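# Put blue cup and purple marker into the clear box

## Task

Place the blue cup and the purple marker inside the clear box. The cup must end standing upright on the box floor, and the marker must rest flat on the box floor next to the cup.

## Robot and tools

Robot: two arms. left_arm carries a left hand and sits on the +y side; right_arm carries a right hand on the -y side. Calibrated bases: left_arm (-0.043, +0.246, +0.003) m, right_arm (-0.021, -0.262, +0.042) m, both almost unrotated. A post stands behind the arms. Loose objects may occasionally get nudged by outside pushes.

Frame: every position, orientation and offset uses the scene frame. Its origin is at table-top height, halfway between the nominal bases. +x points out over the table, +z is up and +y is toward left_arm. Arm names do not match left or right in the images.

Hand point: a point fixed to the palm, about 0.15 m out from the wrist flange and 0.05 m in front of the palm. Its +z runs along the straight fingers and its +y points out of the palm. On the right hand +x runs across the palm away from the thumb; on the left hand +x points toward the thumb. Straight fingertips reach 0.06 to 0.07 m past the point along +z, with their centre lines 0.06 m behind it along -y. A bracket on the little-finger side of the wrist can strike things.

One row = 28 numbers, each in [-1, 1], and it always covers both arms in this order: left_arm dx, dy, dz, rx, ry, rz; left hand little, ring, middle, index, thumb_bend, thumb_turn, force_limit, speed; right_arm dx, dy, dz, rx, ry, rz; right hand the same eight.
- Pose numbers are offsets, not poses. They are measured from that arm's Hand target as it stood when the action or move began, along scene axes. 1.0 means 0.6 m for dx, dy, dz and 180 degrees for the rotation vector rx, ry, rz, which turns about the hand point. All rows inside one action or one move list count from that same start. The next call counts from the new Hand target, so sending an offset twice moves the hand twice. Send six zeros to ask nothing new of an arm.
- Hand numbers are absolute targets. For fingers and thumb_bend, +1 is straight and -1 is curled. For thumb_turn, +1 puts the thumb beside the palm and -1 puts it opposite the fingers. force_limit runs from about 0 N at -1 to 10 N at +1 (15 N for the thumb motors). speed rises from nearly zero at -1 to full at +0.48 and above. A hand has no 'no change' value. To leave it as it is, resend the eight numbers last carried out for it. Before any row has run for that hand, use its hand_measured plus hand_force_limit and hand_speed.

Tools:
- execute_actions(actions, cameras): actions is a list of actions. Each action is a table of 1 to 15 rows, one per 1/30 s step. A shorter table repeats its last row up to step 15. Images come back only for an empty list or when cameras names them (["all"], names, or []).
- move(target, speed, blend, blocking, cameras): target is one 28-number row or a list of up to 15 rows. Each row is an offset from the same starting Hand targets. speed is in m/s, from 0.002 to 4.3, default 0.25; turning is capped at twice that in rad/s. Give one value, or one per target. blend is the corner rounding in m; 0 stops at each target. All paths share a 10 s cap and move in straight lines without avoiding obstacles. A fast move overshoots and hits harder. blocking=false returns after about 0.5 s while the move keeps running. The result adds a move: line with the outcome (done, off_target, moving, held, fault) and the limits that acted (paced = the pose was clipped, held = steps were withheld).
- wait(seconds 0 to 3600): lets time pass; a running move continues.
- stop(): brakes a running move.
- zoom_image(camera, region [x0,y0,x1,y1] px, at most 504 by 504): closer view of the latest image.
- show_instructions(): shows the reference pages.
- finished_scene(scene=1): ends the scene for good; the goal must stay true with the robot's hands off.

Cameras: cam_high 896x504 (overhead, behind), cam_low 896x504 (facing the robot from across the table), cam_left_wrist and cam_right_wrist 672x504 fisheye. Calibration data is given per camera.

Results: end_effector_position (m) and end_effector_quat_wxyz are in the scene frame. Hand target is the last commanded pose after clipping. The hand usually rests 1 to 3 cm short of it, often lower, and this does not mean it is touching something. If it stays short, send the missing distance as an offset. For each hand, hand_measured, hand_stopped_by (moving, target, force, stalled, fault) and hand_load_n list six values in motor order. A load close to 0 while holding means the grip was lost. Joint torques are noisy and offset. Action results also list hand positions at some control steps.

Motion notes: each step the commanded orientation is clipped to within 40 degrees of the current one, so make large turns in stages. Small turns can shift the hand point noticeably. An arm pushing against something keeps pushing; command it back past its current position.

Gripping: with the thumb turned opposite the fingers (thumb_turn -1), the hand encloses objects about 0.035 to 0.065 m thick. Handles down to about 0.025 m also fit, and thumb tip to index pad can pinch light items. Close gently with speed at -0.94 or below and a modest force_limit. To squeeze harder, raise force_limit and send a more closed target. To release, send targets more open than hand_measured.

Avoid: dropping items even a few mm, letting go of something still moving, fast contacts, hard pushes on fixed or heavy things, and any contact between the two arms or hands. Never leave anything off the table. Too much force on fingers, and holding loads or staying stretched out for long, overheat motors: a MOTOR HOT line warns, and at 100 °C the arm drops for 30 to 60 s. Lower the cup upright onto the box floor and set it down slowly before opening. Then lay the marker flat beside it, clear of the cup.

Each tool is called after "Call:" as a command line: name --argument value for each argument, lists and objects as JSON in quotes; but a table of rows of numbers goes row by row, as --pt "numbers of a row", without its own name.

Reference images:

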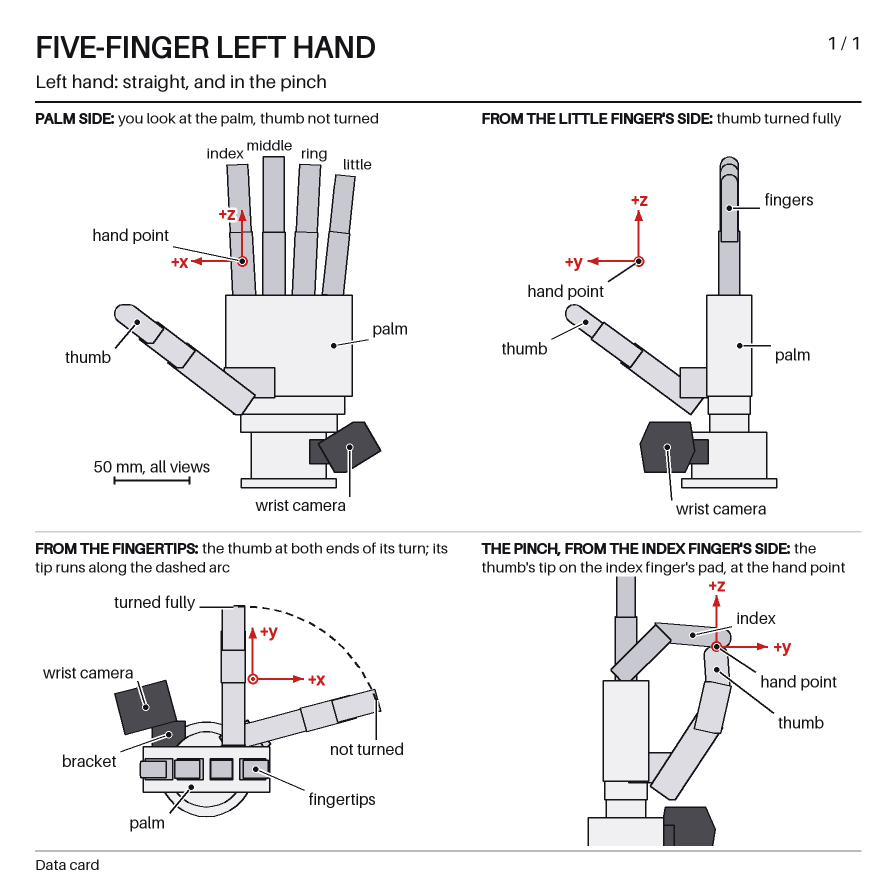

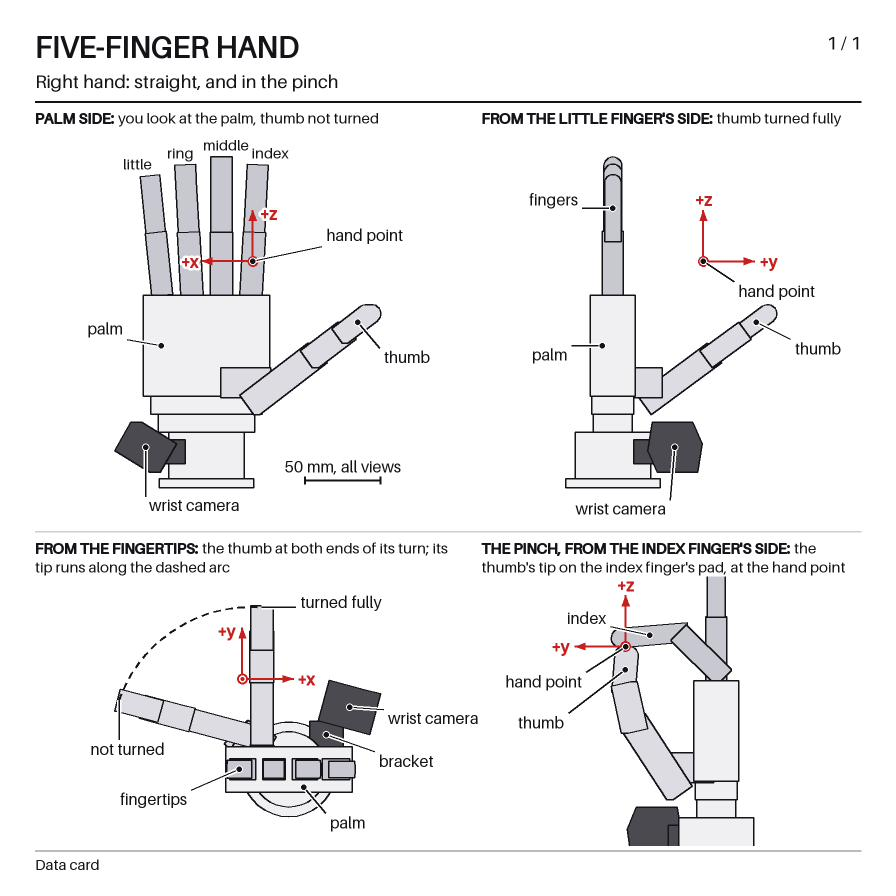

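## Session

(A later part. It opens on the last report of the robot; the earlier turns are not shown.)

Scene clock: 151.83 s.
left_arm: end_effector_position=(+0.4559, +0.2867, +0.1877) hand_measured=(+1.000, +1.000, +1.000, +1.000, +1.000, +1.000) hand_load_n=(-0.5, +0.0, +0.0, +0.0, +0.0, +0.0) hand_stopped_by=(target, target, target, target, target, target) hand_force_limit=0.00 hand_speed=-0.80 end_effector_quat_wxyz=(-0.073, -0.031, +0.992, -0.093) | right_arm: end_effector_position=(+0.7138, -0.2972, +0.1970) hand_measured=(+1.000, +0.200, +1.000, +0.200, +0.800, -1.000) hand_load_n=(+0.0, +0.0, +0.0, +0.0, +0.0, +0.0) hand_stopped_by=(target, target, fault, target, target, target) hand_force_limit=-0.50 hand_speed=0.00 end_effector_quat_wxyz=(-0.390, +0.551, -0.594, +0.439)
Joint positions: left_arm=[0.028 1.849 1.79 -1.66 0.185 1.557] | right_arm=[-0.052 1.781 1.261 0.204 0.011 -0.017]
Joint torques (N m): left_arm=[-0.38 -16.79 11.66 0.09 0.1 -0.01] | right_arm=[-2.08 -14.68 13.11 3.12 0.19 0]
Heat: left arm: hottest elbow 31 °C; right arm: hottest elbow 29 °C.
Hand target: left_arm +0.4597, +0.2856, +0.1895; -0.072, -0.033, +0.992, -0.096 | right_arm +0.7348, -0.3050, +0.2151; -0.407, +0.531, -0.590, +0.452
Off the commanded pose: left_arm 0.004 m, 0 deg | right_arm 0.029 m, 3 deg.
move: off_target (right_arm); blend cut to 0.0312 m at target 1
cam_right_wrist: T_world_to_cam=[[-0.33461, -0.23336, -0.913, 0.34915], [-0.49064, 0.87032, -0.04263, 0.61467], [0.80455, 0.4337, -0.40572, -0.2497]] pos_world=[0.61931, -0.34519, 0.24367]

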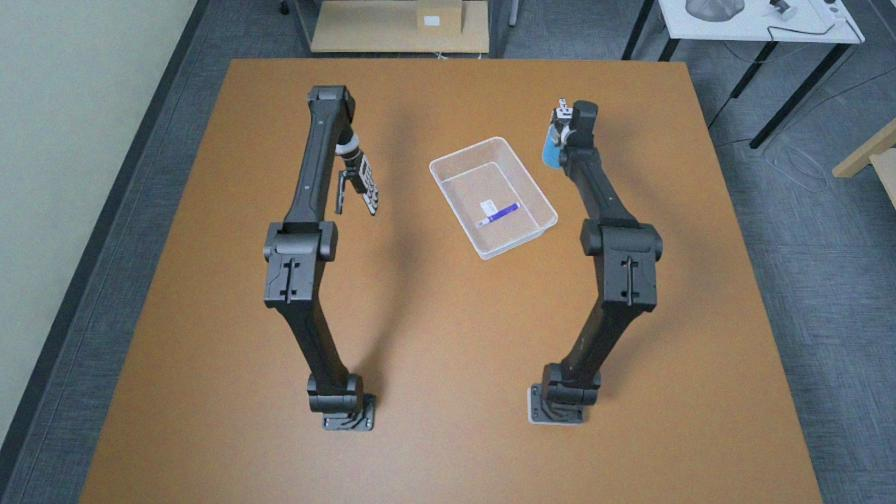

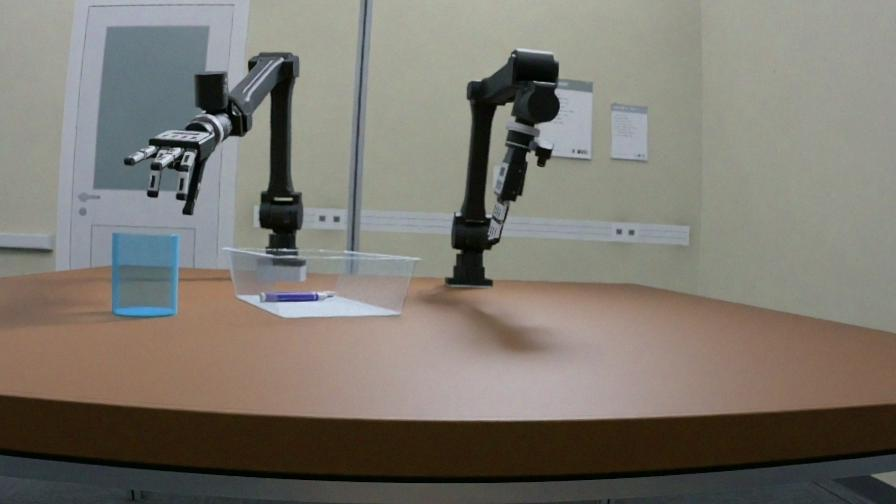

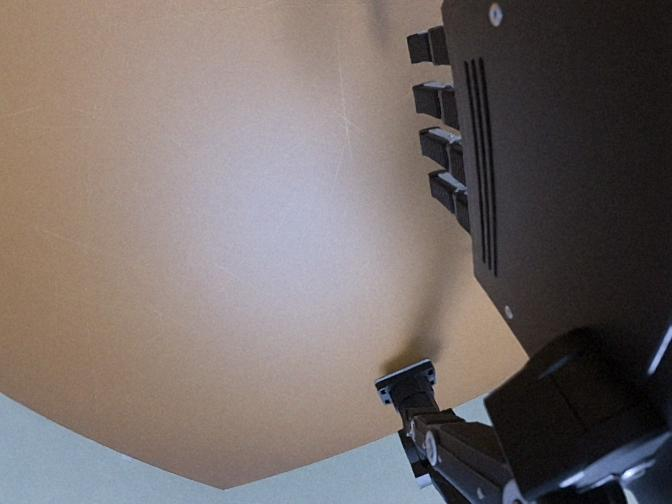

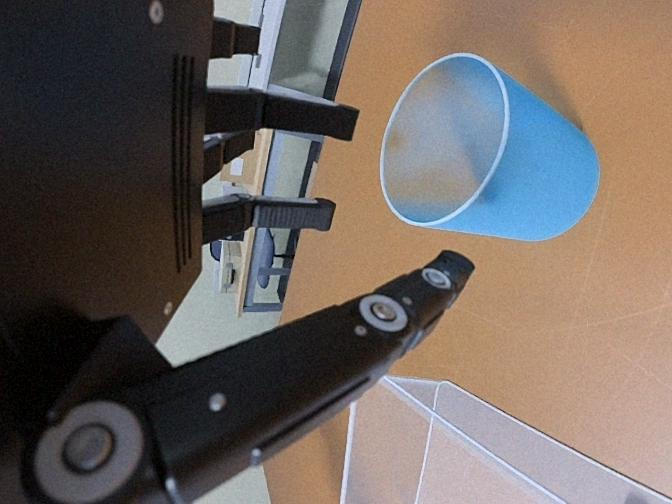

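Call:
zoom_image --camera "cam_right_wrist" --region '[360, 30, 640, 270]'

Call:
zoom_image --camera "cam_low" --region '[80, 120, 280, 330]'

Call:
zoom_image --camera "cam_high" --region '[520, 80, 620, 190]'

Scaled by 1.800 from the camera's image (finer frame: 960x720).

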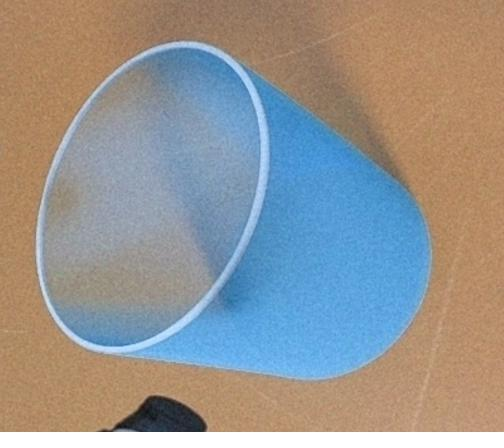

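Scaled by 2.400 from the camera's image (finer frame: 1280x720).

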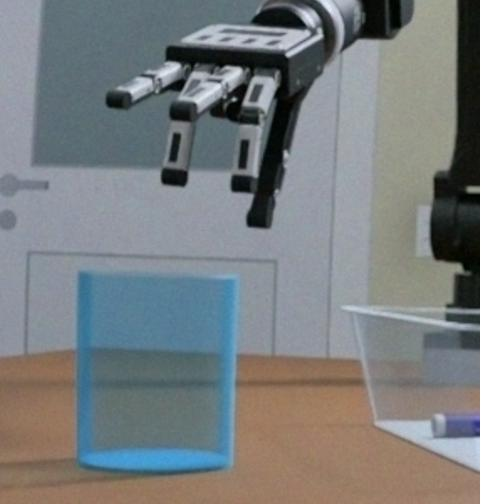

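Scaled by 4.582 from the camera's image (finer frame: 1280x720).

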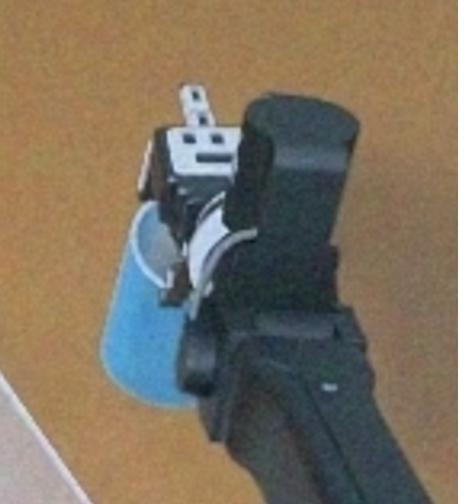

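Call:
move --target '[0,0,0,0,0,0,1,1,1,1,1,1,0,-0.8,0.01,-0.0367,-0.06,-0.0023,-0.0221,0,1,0.2,0.3,0.2,0.8,-1,-0.5,0]' --speed 0.1 --cameras '["all"]'

Call:
zoom_image --camera "cam_low" --region '[80, 120, 280, 330]'

Call:
zoom_image --camera "cam_high" --region '[520, 80, 620, 190]'

Scene clock: 160.87 s.
left_arm: end_effector_position=(+0.4559, +0.2867, +0.1877) hand_measured=(+1.000, +1.000, +1.000, +1.000, +1.000, +1.000) hand_load_n=(+0.0, +0.0, +0.0, +0.0, +0.0, +0.0) hand_stopped_by=(target, target, target, target, target, target) hand_force_limit=0.00 hand_speed=-0.80 end_effector_quat_wxyz=(-0.073, -0.031, +0.992, -0.093) | right_arm: end_effector_position=(+0.7379, -0.3224, +0.1860) hand_measured=(+1.000, +0.200, +1.000, +0.200, +0.800, -1.000) hand_load_n=(+0.0, +0.0, +0.0, +0.0, +0.0, +0.0) hand_stopped_by=(target, target, fault, target, target, target) hand_force_limit=-0.50 hand_speed=0.00 end_effector_quat_wxyz=(-0.419, +0.522, -0.573, +0.473)
Joint positions: left_arm=[0.028 1.849 1.79 -1.66 0.185 1.557] | right_arm=[-0.089 1.861 1.261 0.397 -0.015 -0.017]
Joint torques (N m): left_arm=[-0.32 -16.79 11.69 0.08 0.11 0] | right_arm=[-1.44 -15.74 8.94 3.41 -0.2 -0.05]
Heat: left arm: hottest elbow 31 °C; right arm: hottest elbow 29 °C.
Hand target: left_arm +0.4597, +0.2856, +0.1895; -0.072, -0.033, +0.992, -0.096 | right_arm +0.7408, -0.3270, +0.1792; +0.425, -0.516, +0.574, -0.473
Off the commanded pose: left_arm 0.004 m, 0 deg | right_arm 0.009 m, 1 deg.
move: done
cam_right_wrist: T_world_to_cam=[[-0.23208, -0.23466, -0.94397, 0.27103], [-0.47222, 0.87561, -0.10157, 0.64709], [0.85038, 0.42219, -0.31402, -0.31716]] pos_world=[0.63818, -0.3691, 0.22197]

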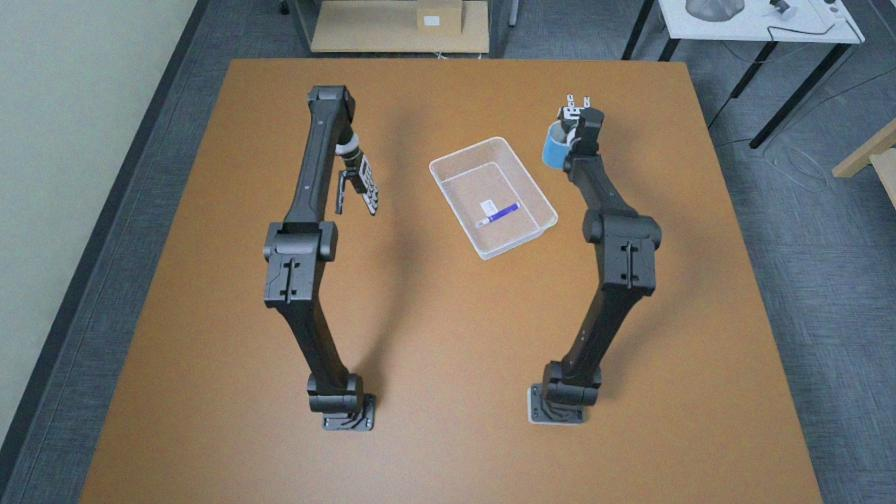

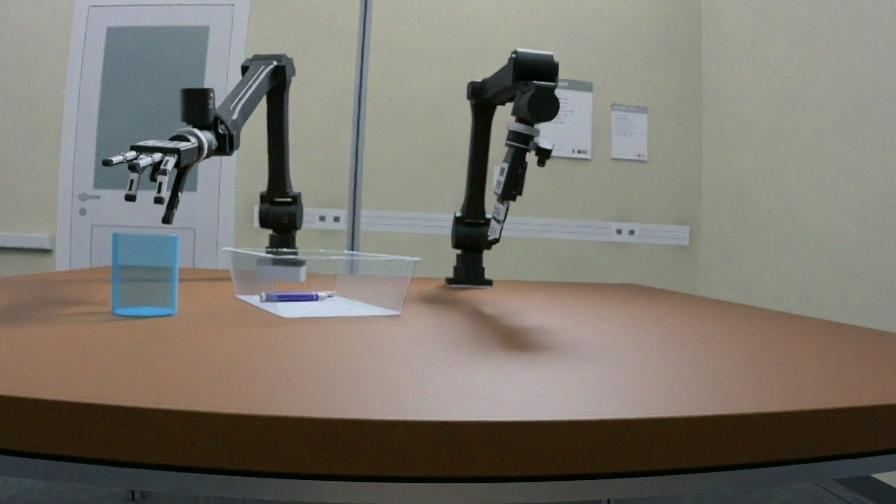

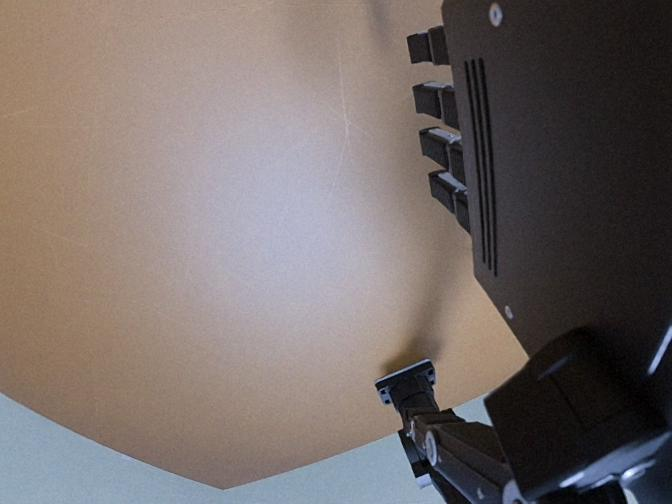

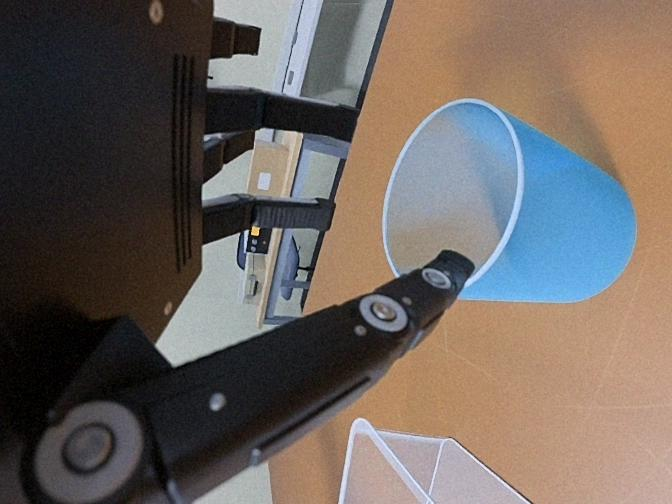

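Scaled by 2.400 from the camera's image (finer frame: 1280x720).

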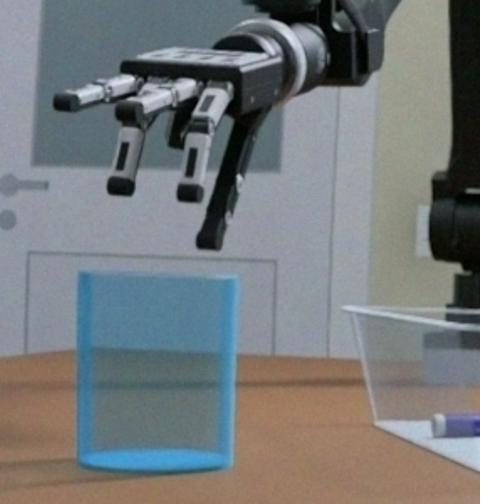

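Scaled by 4.582 from the camera's image (finer frame: 1280x720).

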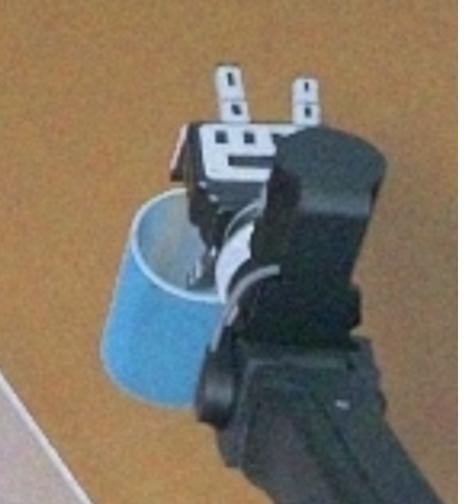

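Call:
move --target '[0,0,0,0,0,0,1,1,1,1,1,1,0,-0.8,-0.0405,0.012,-0.035,0,0,0,1,0.2,0.3,0.2,0.8,-1,-0.5,0]' --speed 0.08 --cameras '["cam_high","cam_low","cam_right_wrist"]'

Call:
zoom_image --camera "cam_low" --region '[80, 120, 280, 330]'

Call:
zoom_image --camera "cam_high" --region '[520, 80, 620, 190]'

Scene clock: 165.17 s.
left_arm: end_effector_position=(+0.4559, +0.2867, +0.1877) hand_measured=(+1.000, +1.000, +1.000, +1.000, +1.000, +1.000) hand_load_n=(+0.0, +0.0, +0.0, +0.0, +0.0, +0.0) hand_stopped_by=(target, target, target, target, target, target) hand_force_limit=0.00 hand_speed=-0.80 end_effector_quat_wxyz=(-0.073, -0.031, +0.992, -0.093) | right_arm: end_effector_position=(+0.7166, -0.3198, +0.1566) hand_measured=(+1.000, +0.200, +1.000, +0.200, +0.800, -1.000) hand_load_n=(+0.0, +0.0, +0.0, +0.0, +0.0, +0.0) hand_stopped_by=(target, target, fault, target, target, target) hand_force_limit=-0.50 hand_speed=0.00 end_effector_quat_wxyz=(-0.417, +0.524, -0.575, +0.470)
Joint positions: left_arm=[0.028 1.849 1.79 -1.66 0.185 1.557] | right_arm=[-0.089 1.861 1.172 0.477 -0.015 -0.017]
Joint torques (N m): left_arm=[-0.44 -16.73 11.7 0.08 0.11 -0.01] | right_arm=[-1.38 -16.85 7.61 3.4 0.03 -0.04]
Heat: left arm: hottest elbow 31 °C; right arm: hottest elbow 28 °C.
Hand target: left_arm +0.4597, +0.2856, +0.1895; -0.072, -0.033, +0.992, -0.096 | right_arm +0.7165, -0.3198, +0.1581; +0.425, -0.516, +0.574, -0.473
Off the commanded pose: left_arm 0.004 m, 0 deg | right_arm 0.002 m, 1 deg.
move: done
cam_right_wrist: T_world_to_cam=[[-0.24063, -0.23356, -0.9421, 0.24517], [-0.47306, 0.87575, -0.09628, 0.63156], [0.84753, 0.4225, -0.32122, -0.3061]] pos_world=[0.61719, -0.3665, 0.19346]

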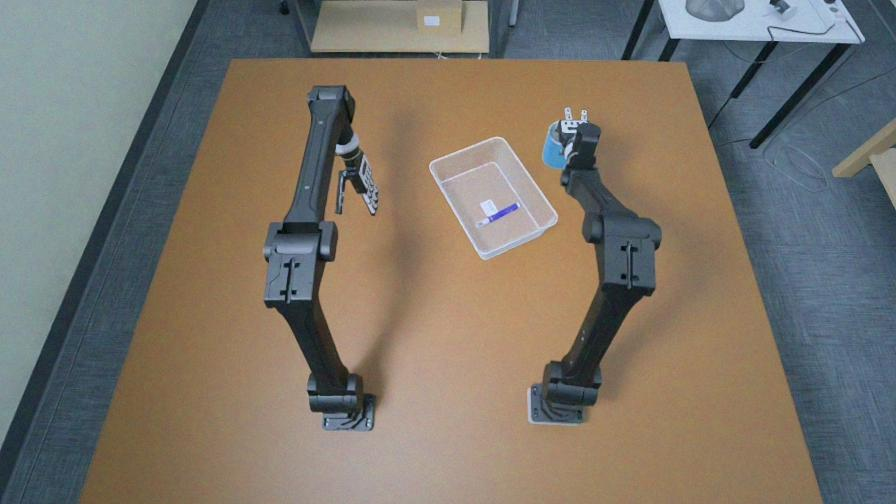

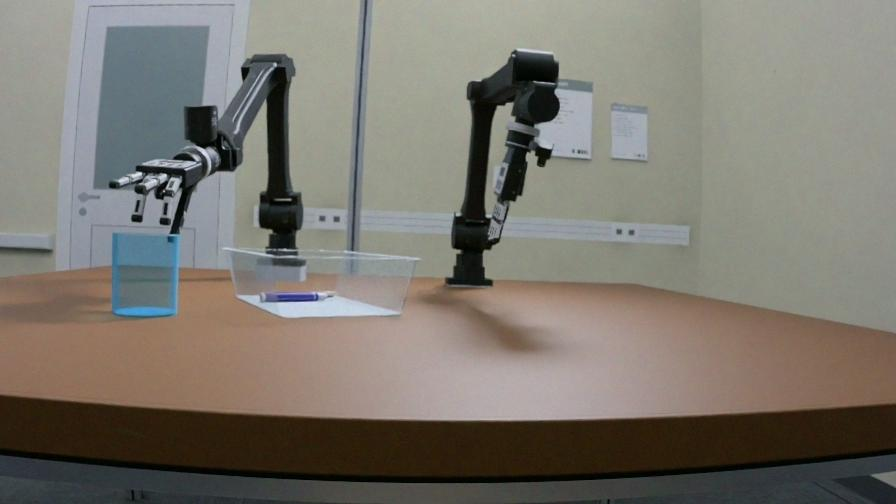

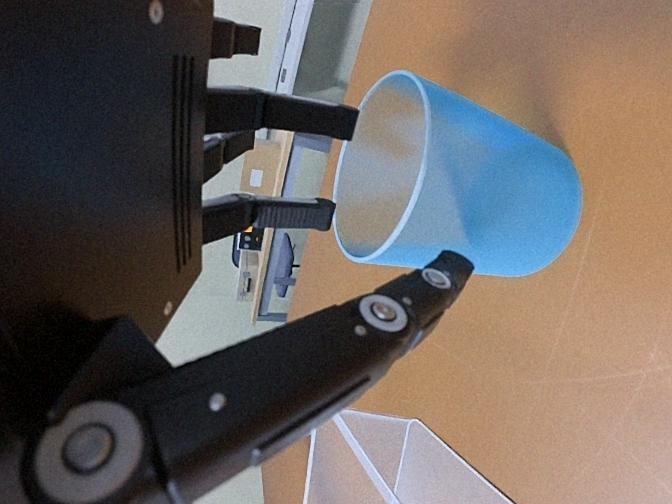

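Scaled by 2.400 from the camera's image (finer frame: 1280x720).

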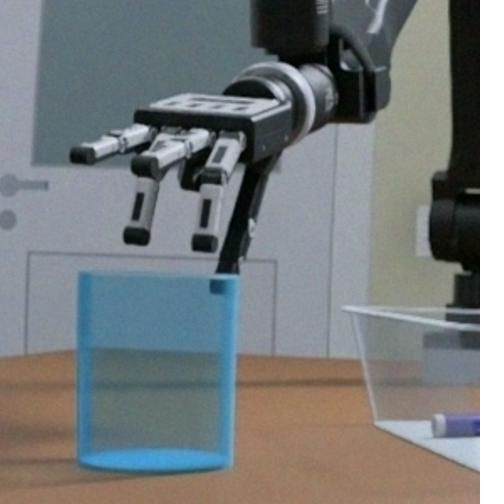

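Scaled by 4.582 from the camera's image (finer frame: 1280x720).

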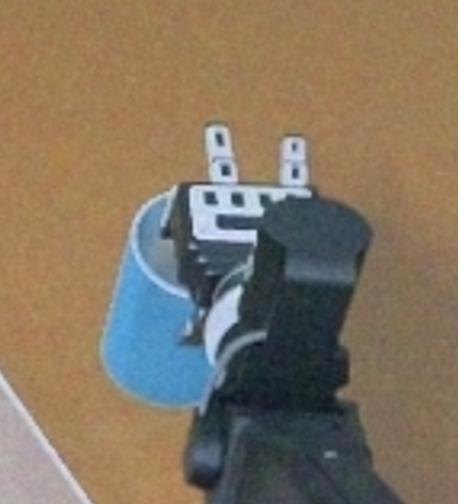

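Call:
zoom_image --camera "cam_right_wrist" --region '[300, 50, 600, 290]'

Scaled by 1.680 from the camera's image (finer frame: 960x720).

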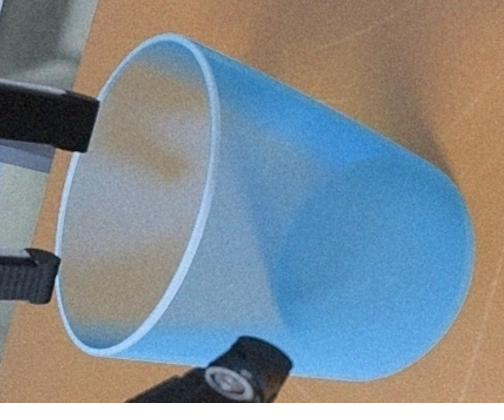

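Call:
move --pt "0 0 0 0 0 0 1 1 1 1 1 1 0 -0.8 0.0133 -0.0013 -0.02 0 0 0 1 0.2 0.3 0.2 0.8 -1 -0.5 0" --pt "0 0 0 0 0 0 1 1 1 1 1 1 0 -0.8 0.0133 -0.0013 -0.07 0 0 0 1 0.2 0.3 0.2 0.8 -1 -0.5 0" --speed 0.06 --blend '[0.005,0]' --cameras '["cam_high","cam_low","cam_right_wrist"]'

Call:
zoom_image --camera "cam_low" --region '[80, 120, 280, 330]'

Call:
zoom_image --camera "cam_high" --region '[520, 80, 620, 190]'

Scene clock: 171.63 s.
left_arm: end_effector_position=(+0.4559, +0.2867, +0.1877) hand_measured=(+1.000, +1.000, +1.000, +1.000, +1.000, +1.000) hand_load_n=(+0.0, +0.0, +0.0, +0.0, +0.0, +0.0) hand_stopped_by=(target, target, target, target, target, target) hand_force_limit=0.00 hand_speed=-0.80 end_effector_quat_wxyz=(-0.073, -0.031, +0.992, -0.093) | right_arm: end_effector_position=(+0.7245, -0.3208, +0.1271) hand_measured=(+1.000, +0.200, +1.000, +0.200, +0.800, -1.000) hand_load_n=(+0.0, +0.0, +0.0, +0.0, +0.0, +0.0) hand_stopped_by=(target, target, fault, target, target, target) hand_force_limit=-0.50 hand_speed=0.00 end_effector_quat_wxyz=(-0.421, +0.521, -0.571, +0.475)
Joint positions: left_arm=[0.028 1.849 1.79 -1.66 0.185 1.557] | right_arm=[-0.089 1.933 1.172 0.566 -0.015 -0.017]
Joint torques (N m): left_arm=[-0.44 -16.79 11.7 0.09 0.11 -0.01] | right_arm=[-1.44 -15.27 7.47 3.49 0.11 -0.02]
Heat: left arm: hottest elbow 31 °C; right arm: hottest elbow 28 °C.
Hand target: left_arm +0.4597, +0.2856, +0.1895; -0.072, -0.033, +0.992, -0.096 | right_arm +0.7244, -0.3206, +0.1160; +0.425, -0.516, +0.574, -0.473
Off the commanded pose: left_arm 0.004 m, 0 deg | right_arm 0.011 m, 1 deg.
move: off_target (right_arm)
cam_right_wrist: T_world_to_cam=[[-0.22441, -0.23557, -0.94559, 0.20714], [-0.47136, 0.87552, -0.10625, 0.63327], [0.85291, 0.42188, -0.30751, -0.32768]] pos_world=[0.62447, -0.3674, 0.16239]

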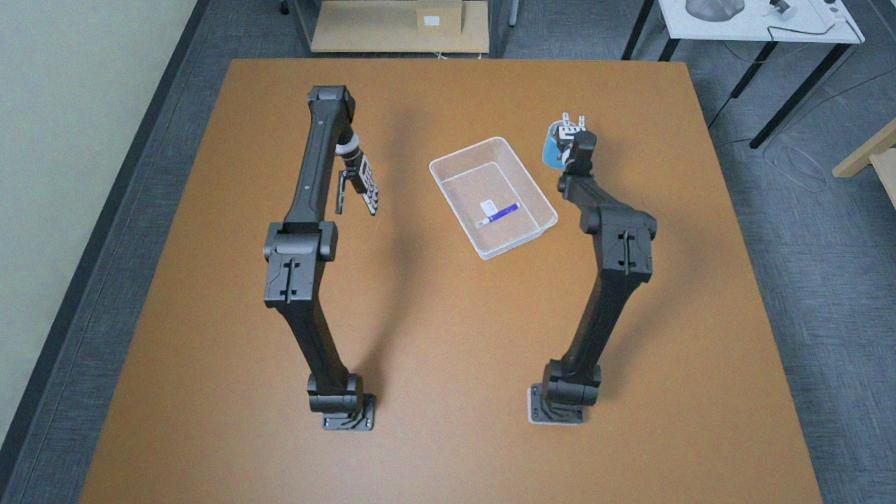

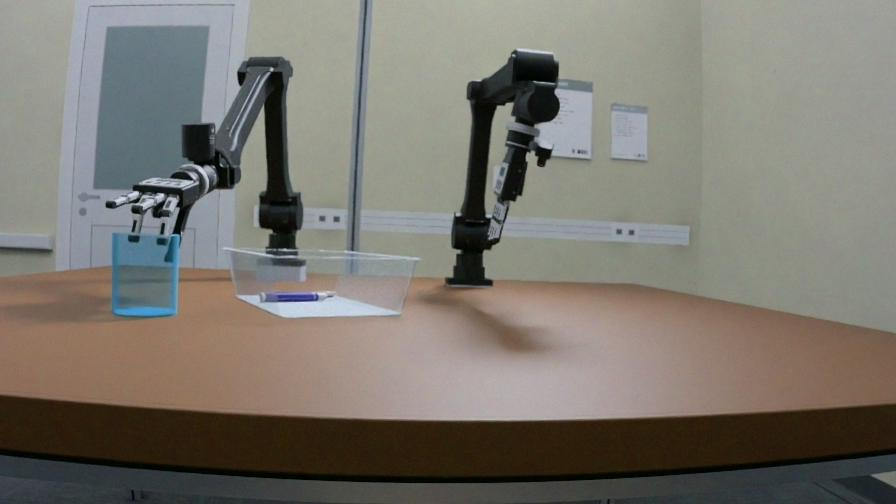

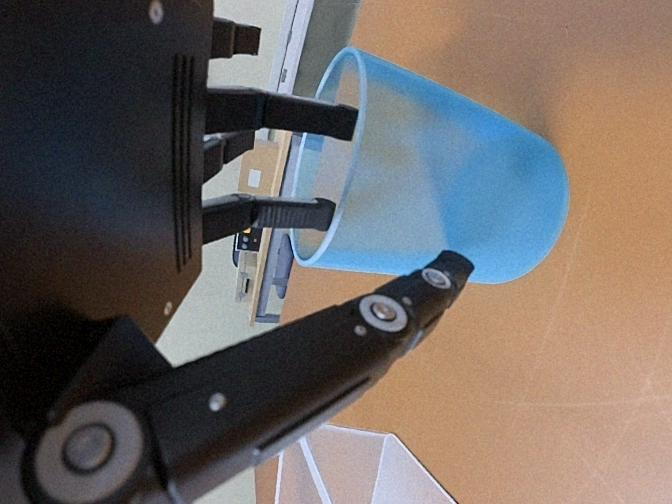

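Scaled by 2.400 from the camera's image (finer frame: 1280x720).

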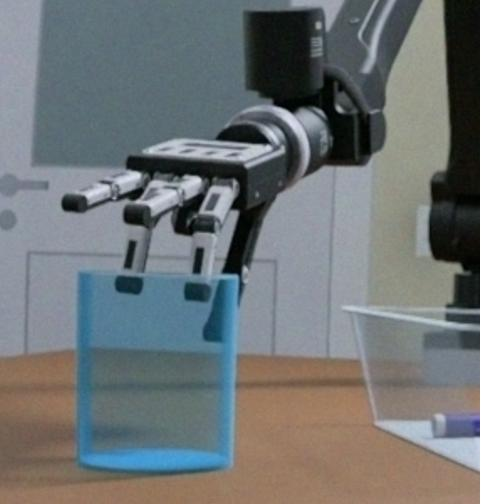

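Scaled by 4.582 from the camera's image (finer frame: 1280x720).

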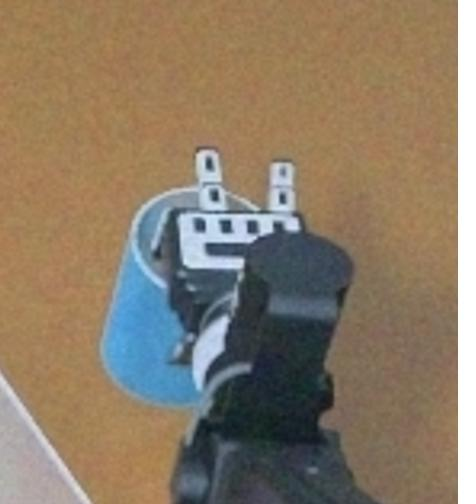

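Call:
move --target '[0,0,0,0,0,0,1,1,1,1,1,1,0,-0.8,0,0,-0.03,0,0,0,1,0.2,0.3,0.2,0.8,-1,-0.5,0]' --speed 0.06 --cameras '["cam_high","cam_low","cam_right_wrist"]'

Call:
zoom_image --camera "cam_low" --region '[80, 120, 280, 330]'

Scene clock: 174.07 s.
left_arm: end_effector_position=(+0.4559, +0.2867, +0.1877) hand_measured=(+1.000, +1.000, +1.000, +1.000, +1.000, +1.000) hand_load_n=(+0.0, +0.0, +0.0, +0.0, +0.0, +0.0) hand_stopped_by=(target, target, target, target, target, target) hand_force_limit=0.00 hand_speed=-0.80 end_effector_quat_wxyz=(-0.073, -0.031, +0.992, -0.093) | right_arm: end_effector_position=(+0.7251, -0.3209, +0.1083) hand_measured=(+1.000, +0.200, +1.000, +0.200, +0.800, -1.000) hand_load_n=(-0.5, +0.0, +0.0, +0.0, +0.0, +0.0) hand_stopped_by=(target, target, fault, target, target, target) hand_force_limit=-0.50 hand_speed=0.00 end_effector_quat_wxyz=(-0.421, +0.521, -0.571, +0.475)
Joint positions: left_arm=[0.028 1.849 1.79 -1.66 0.185 1.557] | right_arm=[-0.089 1.969 1.167 0.606 -0.015 -0.017]
Joint torques (N m): left_arm=[-0.44 -16.85 11.69 0.1 0.11 -0.01] | right_arm=[-0.85 -15.33 7.2 3.41 0.08 -0.05]
Heat: left arm: hottest elbow 31 °C; right arm: hottest elbow 28 °C.
Hand target: left_arm +0.4597, +0.2856, +0.1895; -0.072, -0.033, +0.992, -0.096 | right_arm +0.7244, -0.3206, +0.0981; +0.425, -0.516, +0.574, -0.473
Off the commanded pose: left_arm 0.004 m, 0 deg | right_arm 0.010 m, 1 deg.
move: done
cam_right_wrist: T_world_to_cam=[[-0.22572, -0.23541, -0.94532, 0.19031], [-0.47146, 0.87556, -0.10546, 0.63161], [0.85251, 0.42188, -0.30861, -0.33353]] pos_world=[0.62507, -0.3675, 0.14358]

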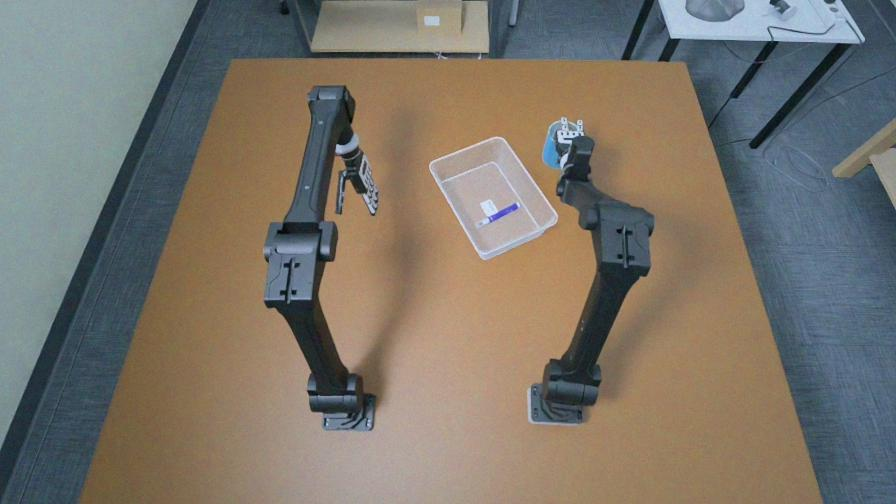

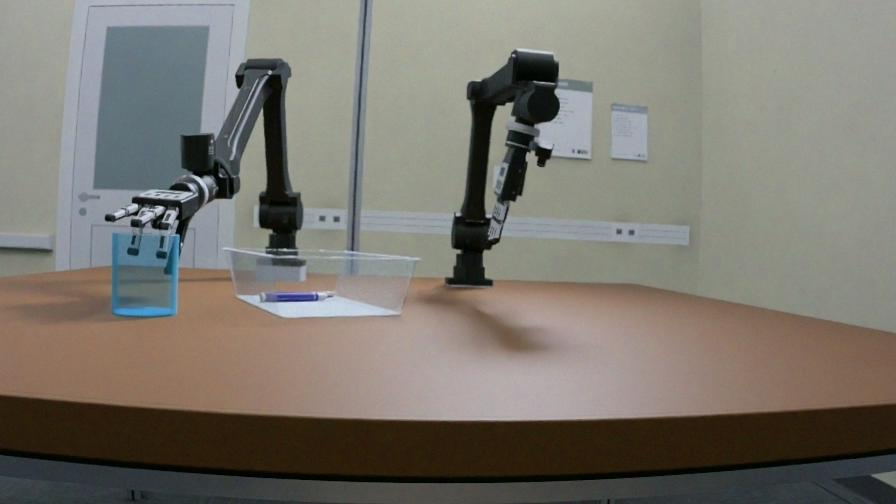

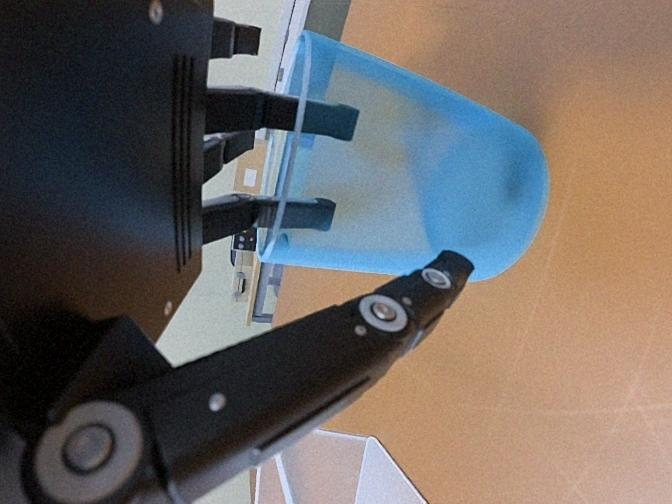

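Scaled by 2.400 from the camera's image (finer frame: 1280x720).

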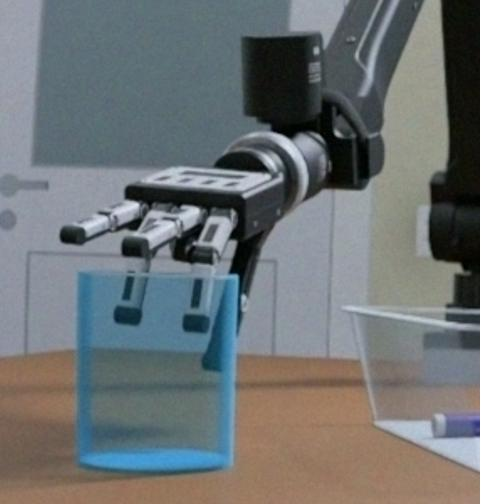

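Call:
move --target '[0,0,0,0,0,0,1,1,1,1,1,1,0,-0.8,0,0,0,0,0,0,1,-0.12,0.3,-0.12,0.5,-1,-0.6,-0.75]' --cameras '["cam_low","cam_right_wrist"]'

Call:
zoom_image --camera "cam_right_wrist" --region '[200, 20, 560, 320]'

Scene clock: 176.07 s.
left_arm: end_effector_position=(+0.4559, +0.2867, +0.1877) hand_measured=(+1.000, +1.000, +1.000, +1.000, +1.000, +1.000) hand_load_n=(+0.0, +0.0, +0.0, +0.0, +0.0, +0.0) hand_stopped_by=(target, target, target, target, target, target) hand_force_limit=0.00 hand_speed=-0.80 end_effector_quat_wxyz=(-0.073, -0.031, +0.992, -0.093) | right_arm: end_effector_position=(+0.7251, -0.3209, +0.1083) hand_measured=(+1.000, -0.120, +1.000, -0.120, +0.500, -1.000) hand_load_n=(-0.5, -0.5, +0.0, +0.0, +0.0, +0.0) hand_stopped_by=(target, target, fault, target, target, target) hand_force_limit=-0.60 hand_speed=-0.75 end_effector_quat_wxyz=(-0.421, +0.521, -0.571, +0.475)
Joint positions: left_arm=[0.028 1.849 1.79 -1.66 0.185 1.557] | right_arm=[-0.089 1.969 1.167 0.606 -0.015 -0.017]
Joint torques (N m): left_arm=[-0.44 -16.73 11.69 0.08 0.11 -0.01] | right_arm=[-0.62 -15.38 7.1 3.36 0.1 -0.02]
Heat: left arm: hottest elbow 31 °C; right arm: hottest elbow 28 °C.
Hand target: left_arm +0.4597, +0.2856, +0.1895; -0.072, -0.033, +0.992, -0.096 | right_arm +0.7244, -0.3206, +0.0981; +0.425, -0.516, +0.574, -0.473
Off the commanded pose: left_arm 0.004 m, 0 deg | right_arm 0.010 m, 1 deg.
move: done
cam_right_wrist: T_world_to_cam=[[-0.22572, -0.23541, -0.94532, 0.19031], [-0.47146, 0.87556, -0.10546, 0.63161], [0.85251, 0.42188, -0.30861, -0.33353]] pos_world=[0.62507, -0.3675, 0.14358]

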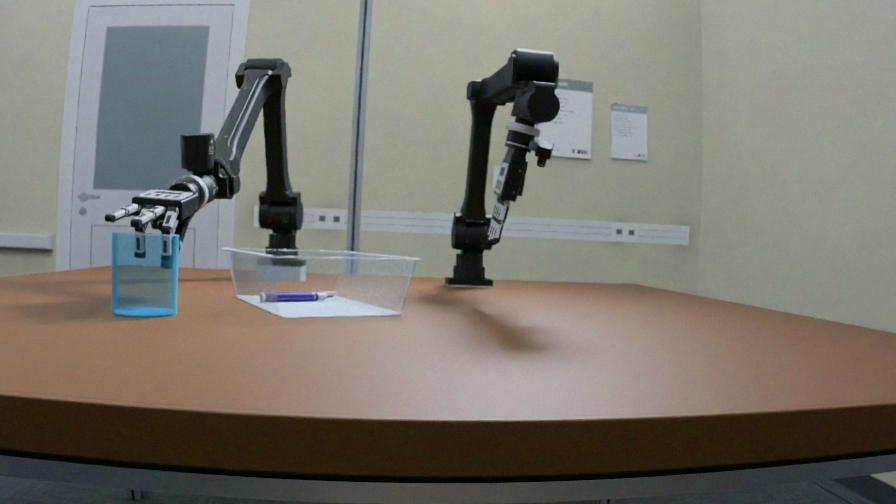

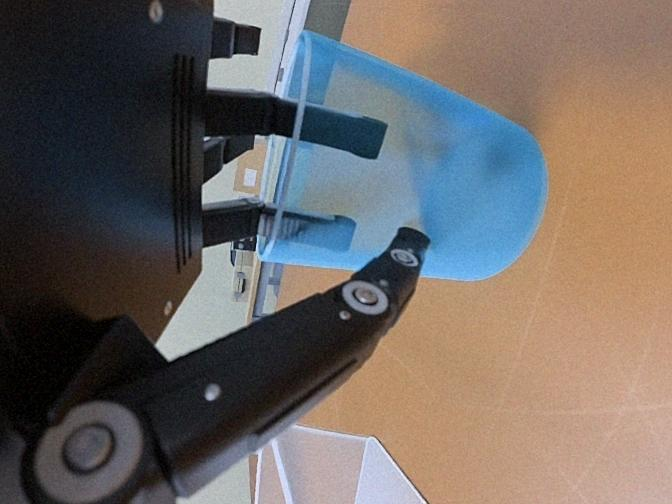

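Scaled by 1.400 from the camera's image (finer frame: 960x720).

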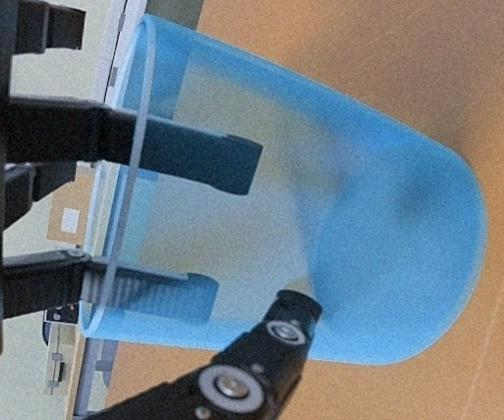

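Call:
move --target '[0,0,0,0,0,0,1,1,1,1,1,1,0,-0.8,0,0,0,0,0,0,1,-0.12,0.3,-0.12,0.0,-1,-0.6,-0.85]' --cameras '["cam_low","cam_right_wrist"]'

Call:
zoom_image --camera "cam_right_wrist" --region '[200, 20, 560, 320]'

Scene clock: 178.47 s.
left_arm: end_effector_position=(+0.4559, +0.2867, +0.1877) hand_measured=(+1.000, +1.000, +1.000, +1.000, +1.000, +1.000) hand_load_n=(+0.0, +0.0, -0.5, +0.0, +0.0, +0.0) hand_stopped_by=(target, target, target, target, target, target) hand_force_limit=0.00 hand_speed=-0.80 end_effector_quat_wxyz=(-0.073, -0.031, +0.992, -0.093) | right_arm: end_effector_position=(+0.7251, -0.3209, +0.1083) hand_measured=(+1.000, -0.120, +1.000, -0.120, +0.210, -1.000) hand_load_n=(-0.5, +1.5, +0.0, +2.0, +3.0, +0.5) hand_stopped_by=(target, target, fault, target, force, target) hand_force_limit=-0.60 hand_speed=-0.85 end_effector_quat_wxyz=(-0.421, +0.521, -0.571, +0.475)
Joint positions: left_arm=[0.028 1.849 1.79 -1.66 0.185 1.557] | right_arm=[-0.089 1.969 1.167 0.606 -0.015 -0.017]
Joint torques (N m): left_arm=[-0.44 -16.73 11.7 0.08 0.11 0] | right_arm=[-0.79 -15.5 7.1 3.51 0.08 -0.05]
Heat: left arm: hottest elbow 31 °C; right arm: hottest elbow 28 °C.
Hand target: left_arm +0.4597, +0.2856, +0.1895; -0.072, -0.033, +0.992, -0.096 | right_arm +0.7244, -0.3206, +0.0981; +0.425, -0.516, +0.574, -0.473
Off the commanded pose: left_arm 0.004 m, 0 deg | right_arm 0.010 m, 1 deg.
move: done
cam_right_wrist: T_world_to_cam=[[-0.22572, -0.23541, -0.94532, 0.19031], [-0.47146, 0.87556, -0.10546, 0.63161], [0.85251, 0.42188, -0.30861, -0.33353]] pos_world=[0.62507, -0.3675, 0.14358]

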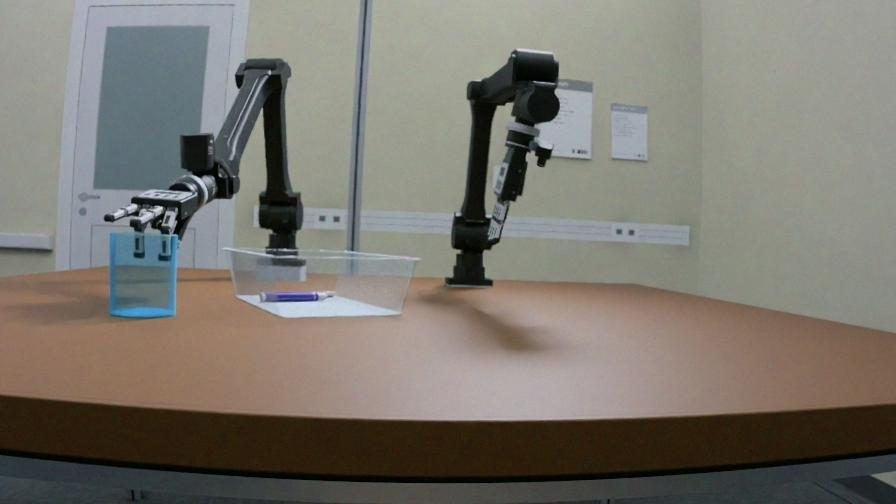

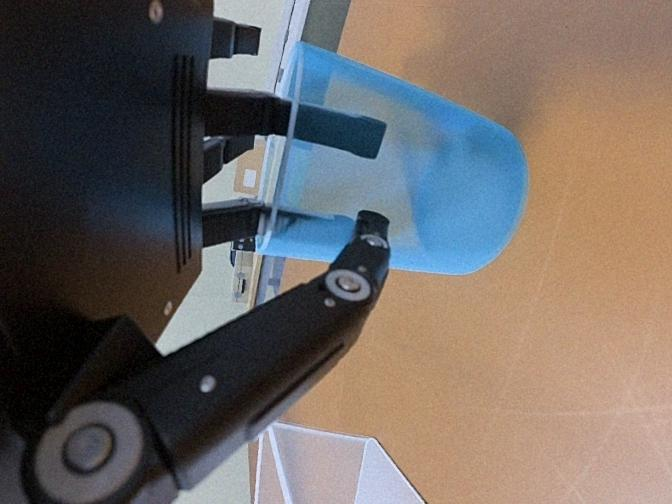

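Scaled by 1.400 from the camera's image (finer frame: 960x720).

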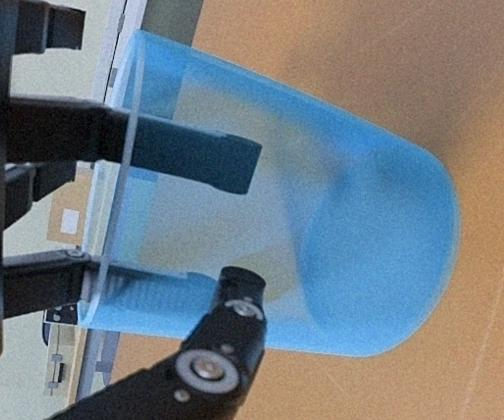

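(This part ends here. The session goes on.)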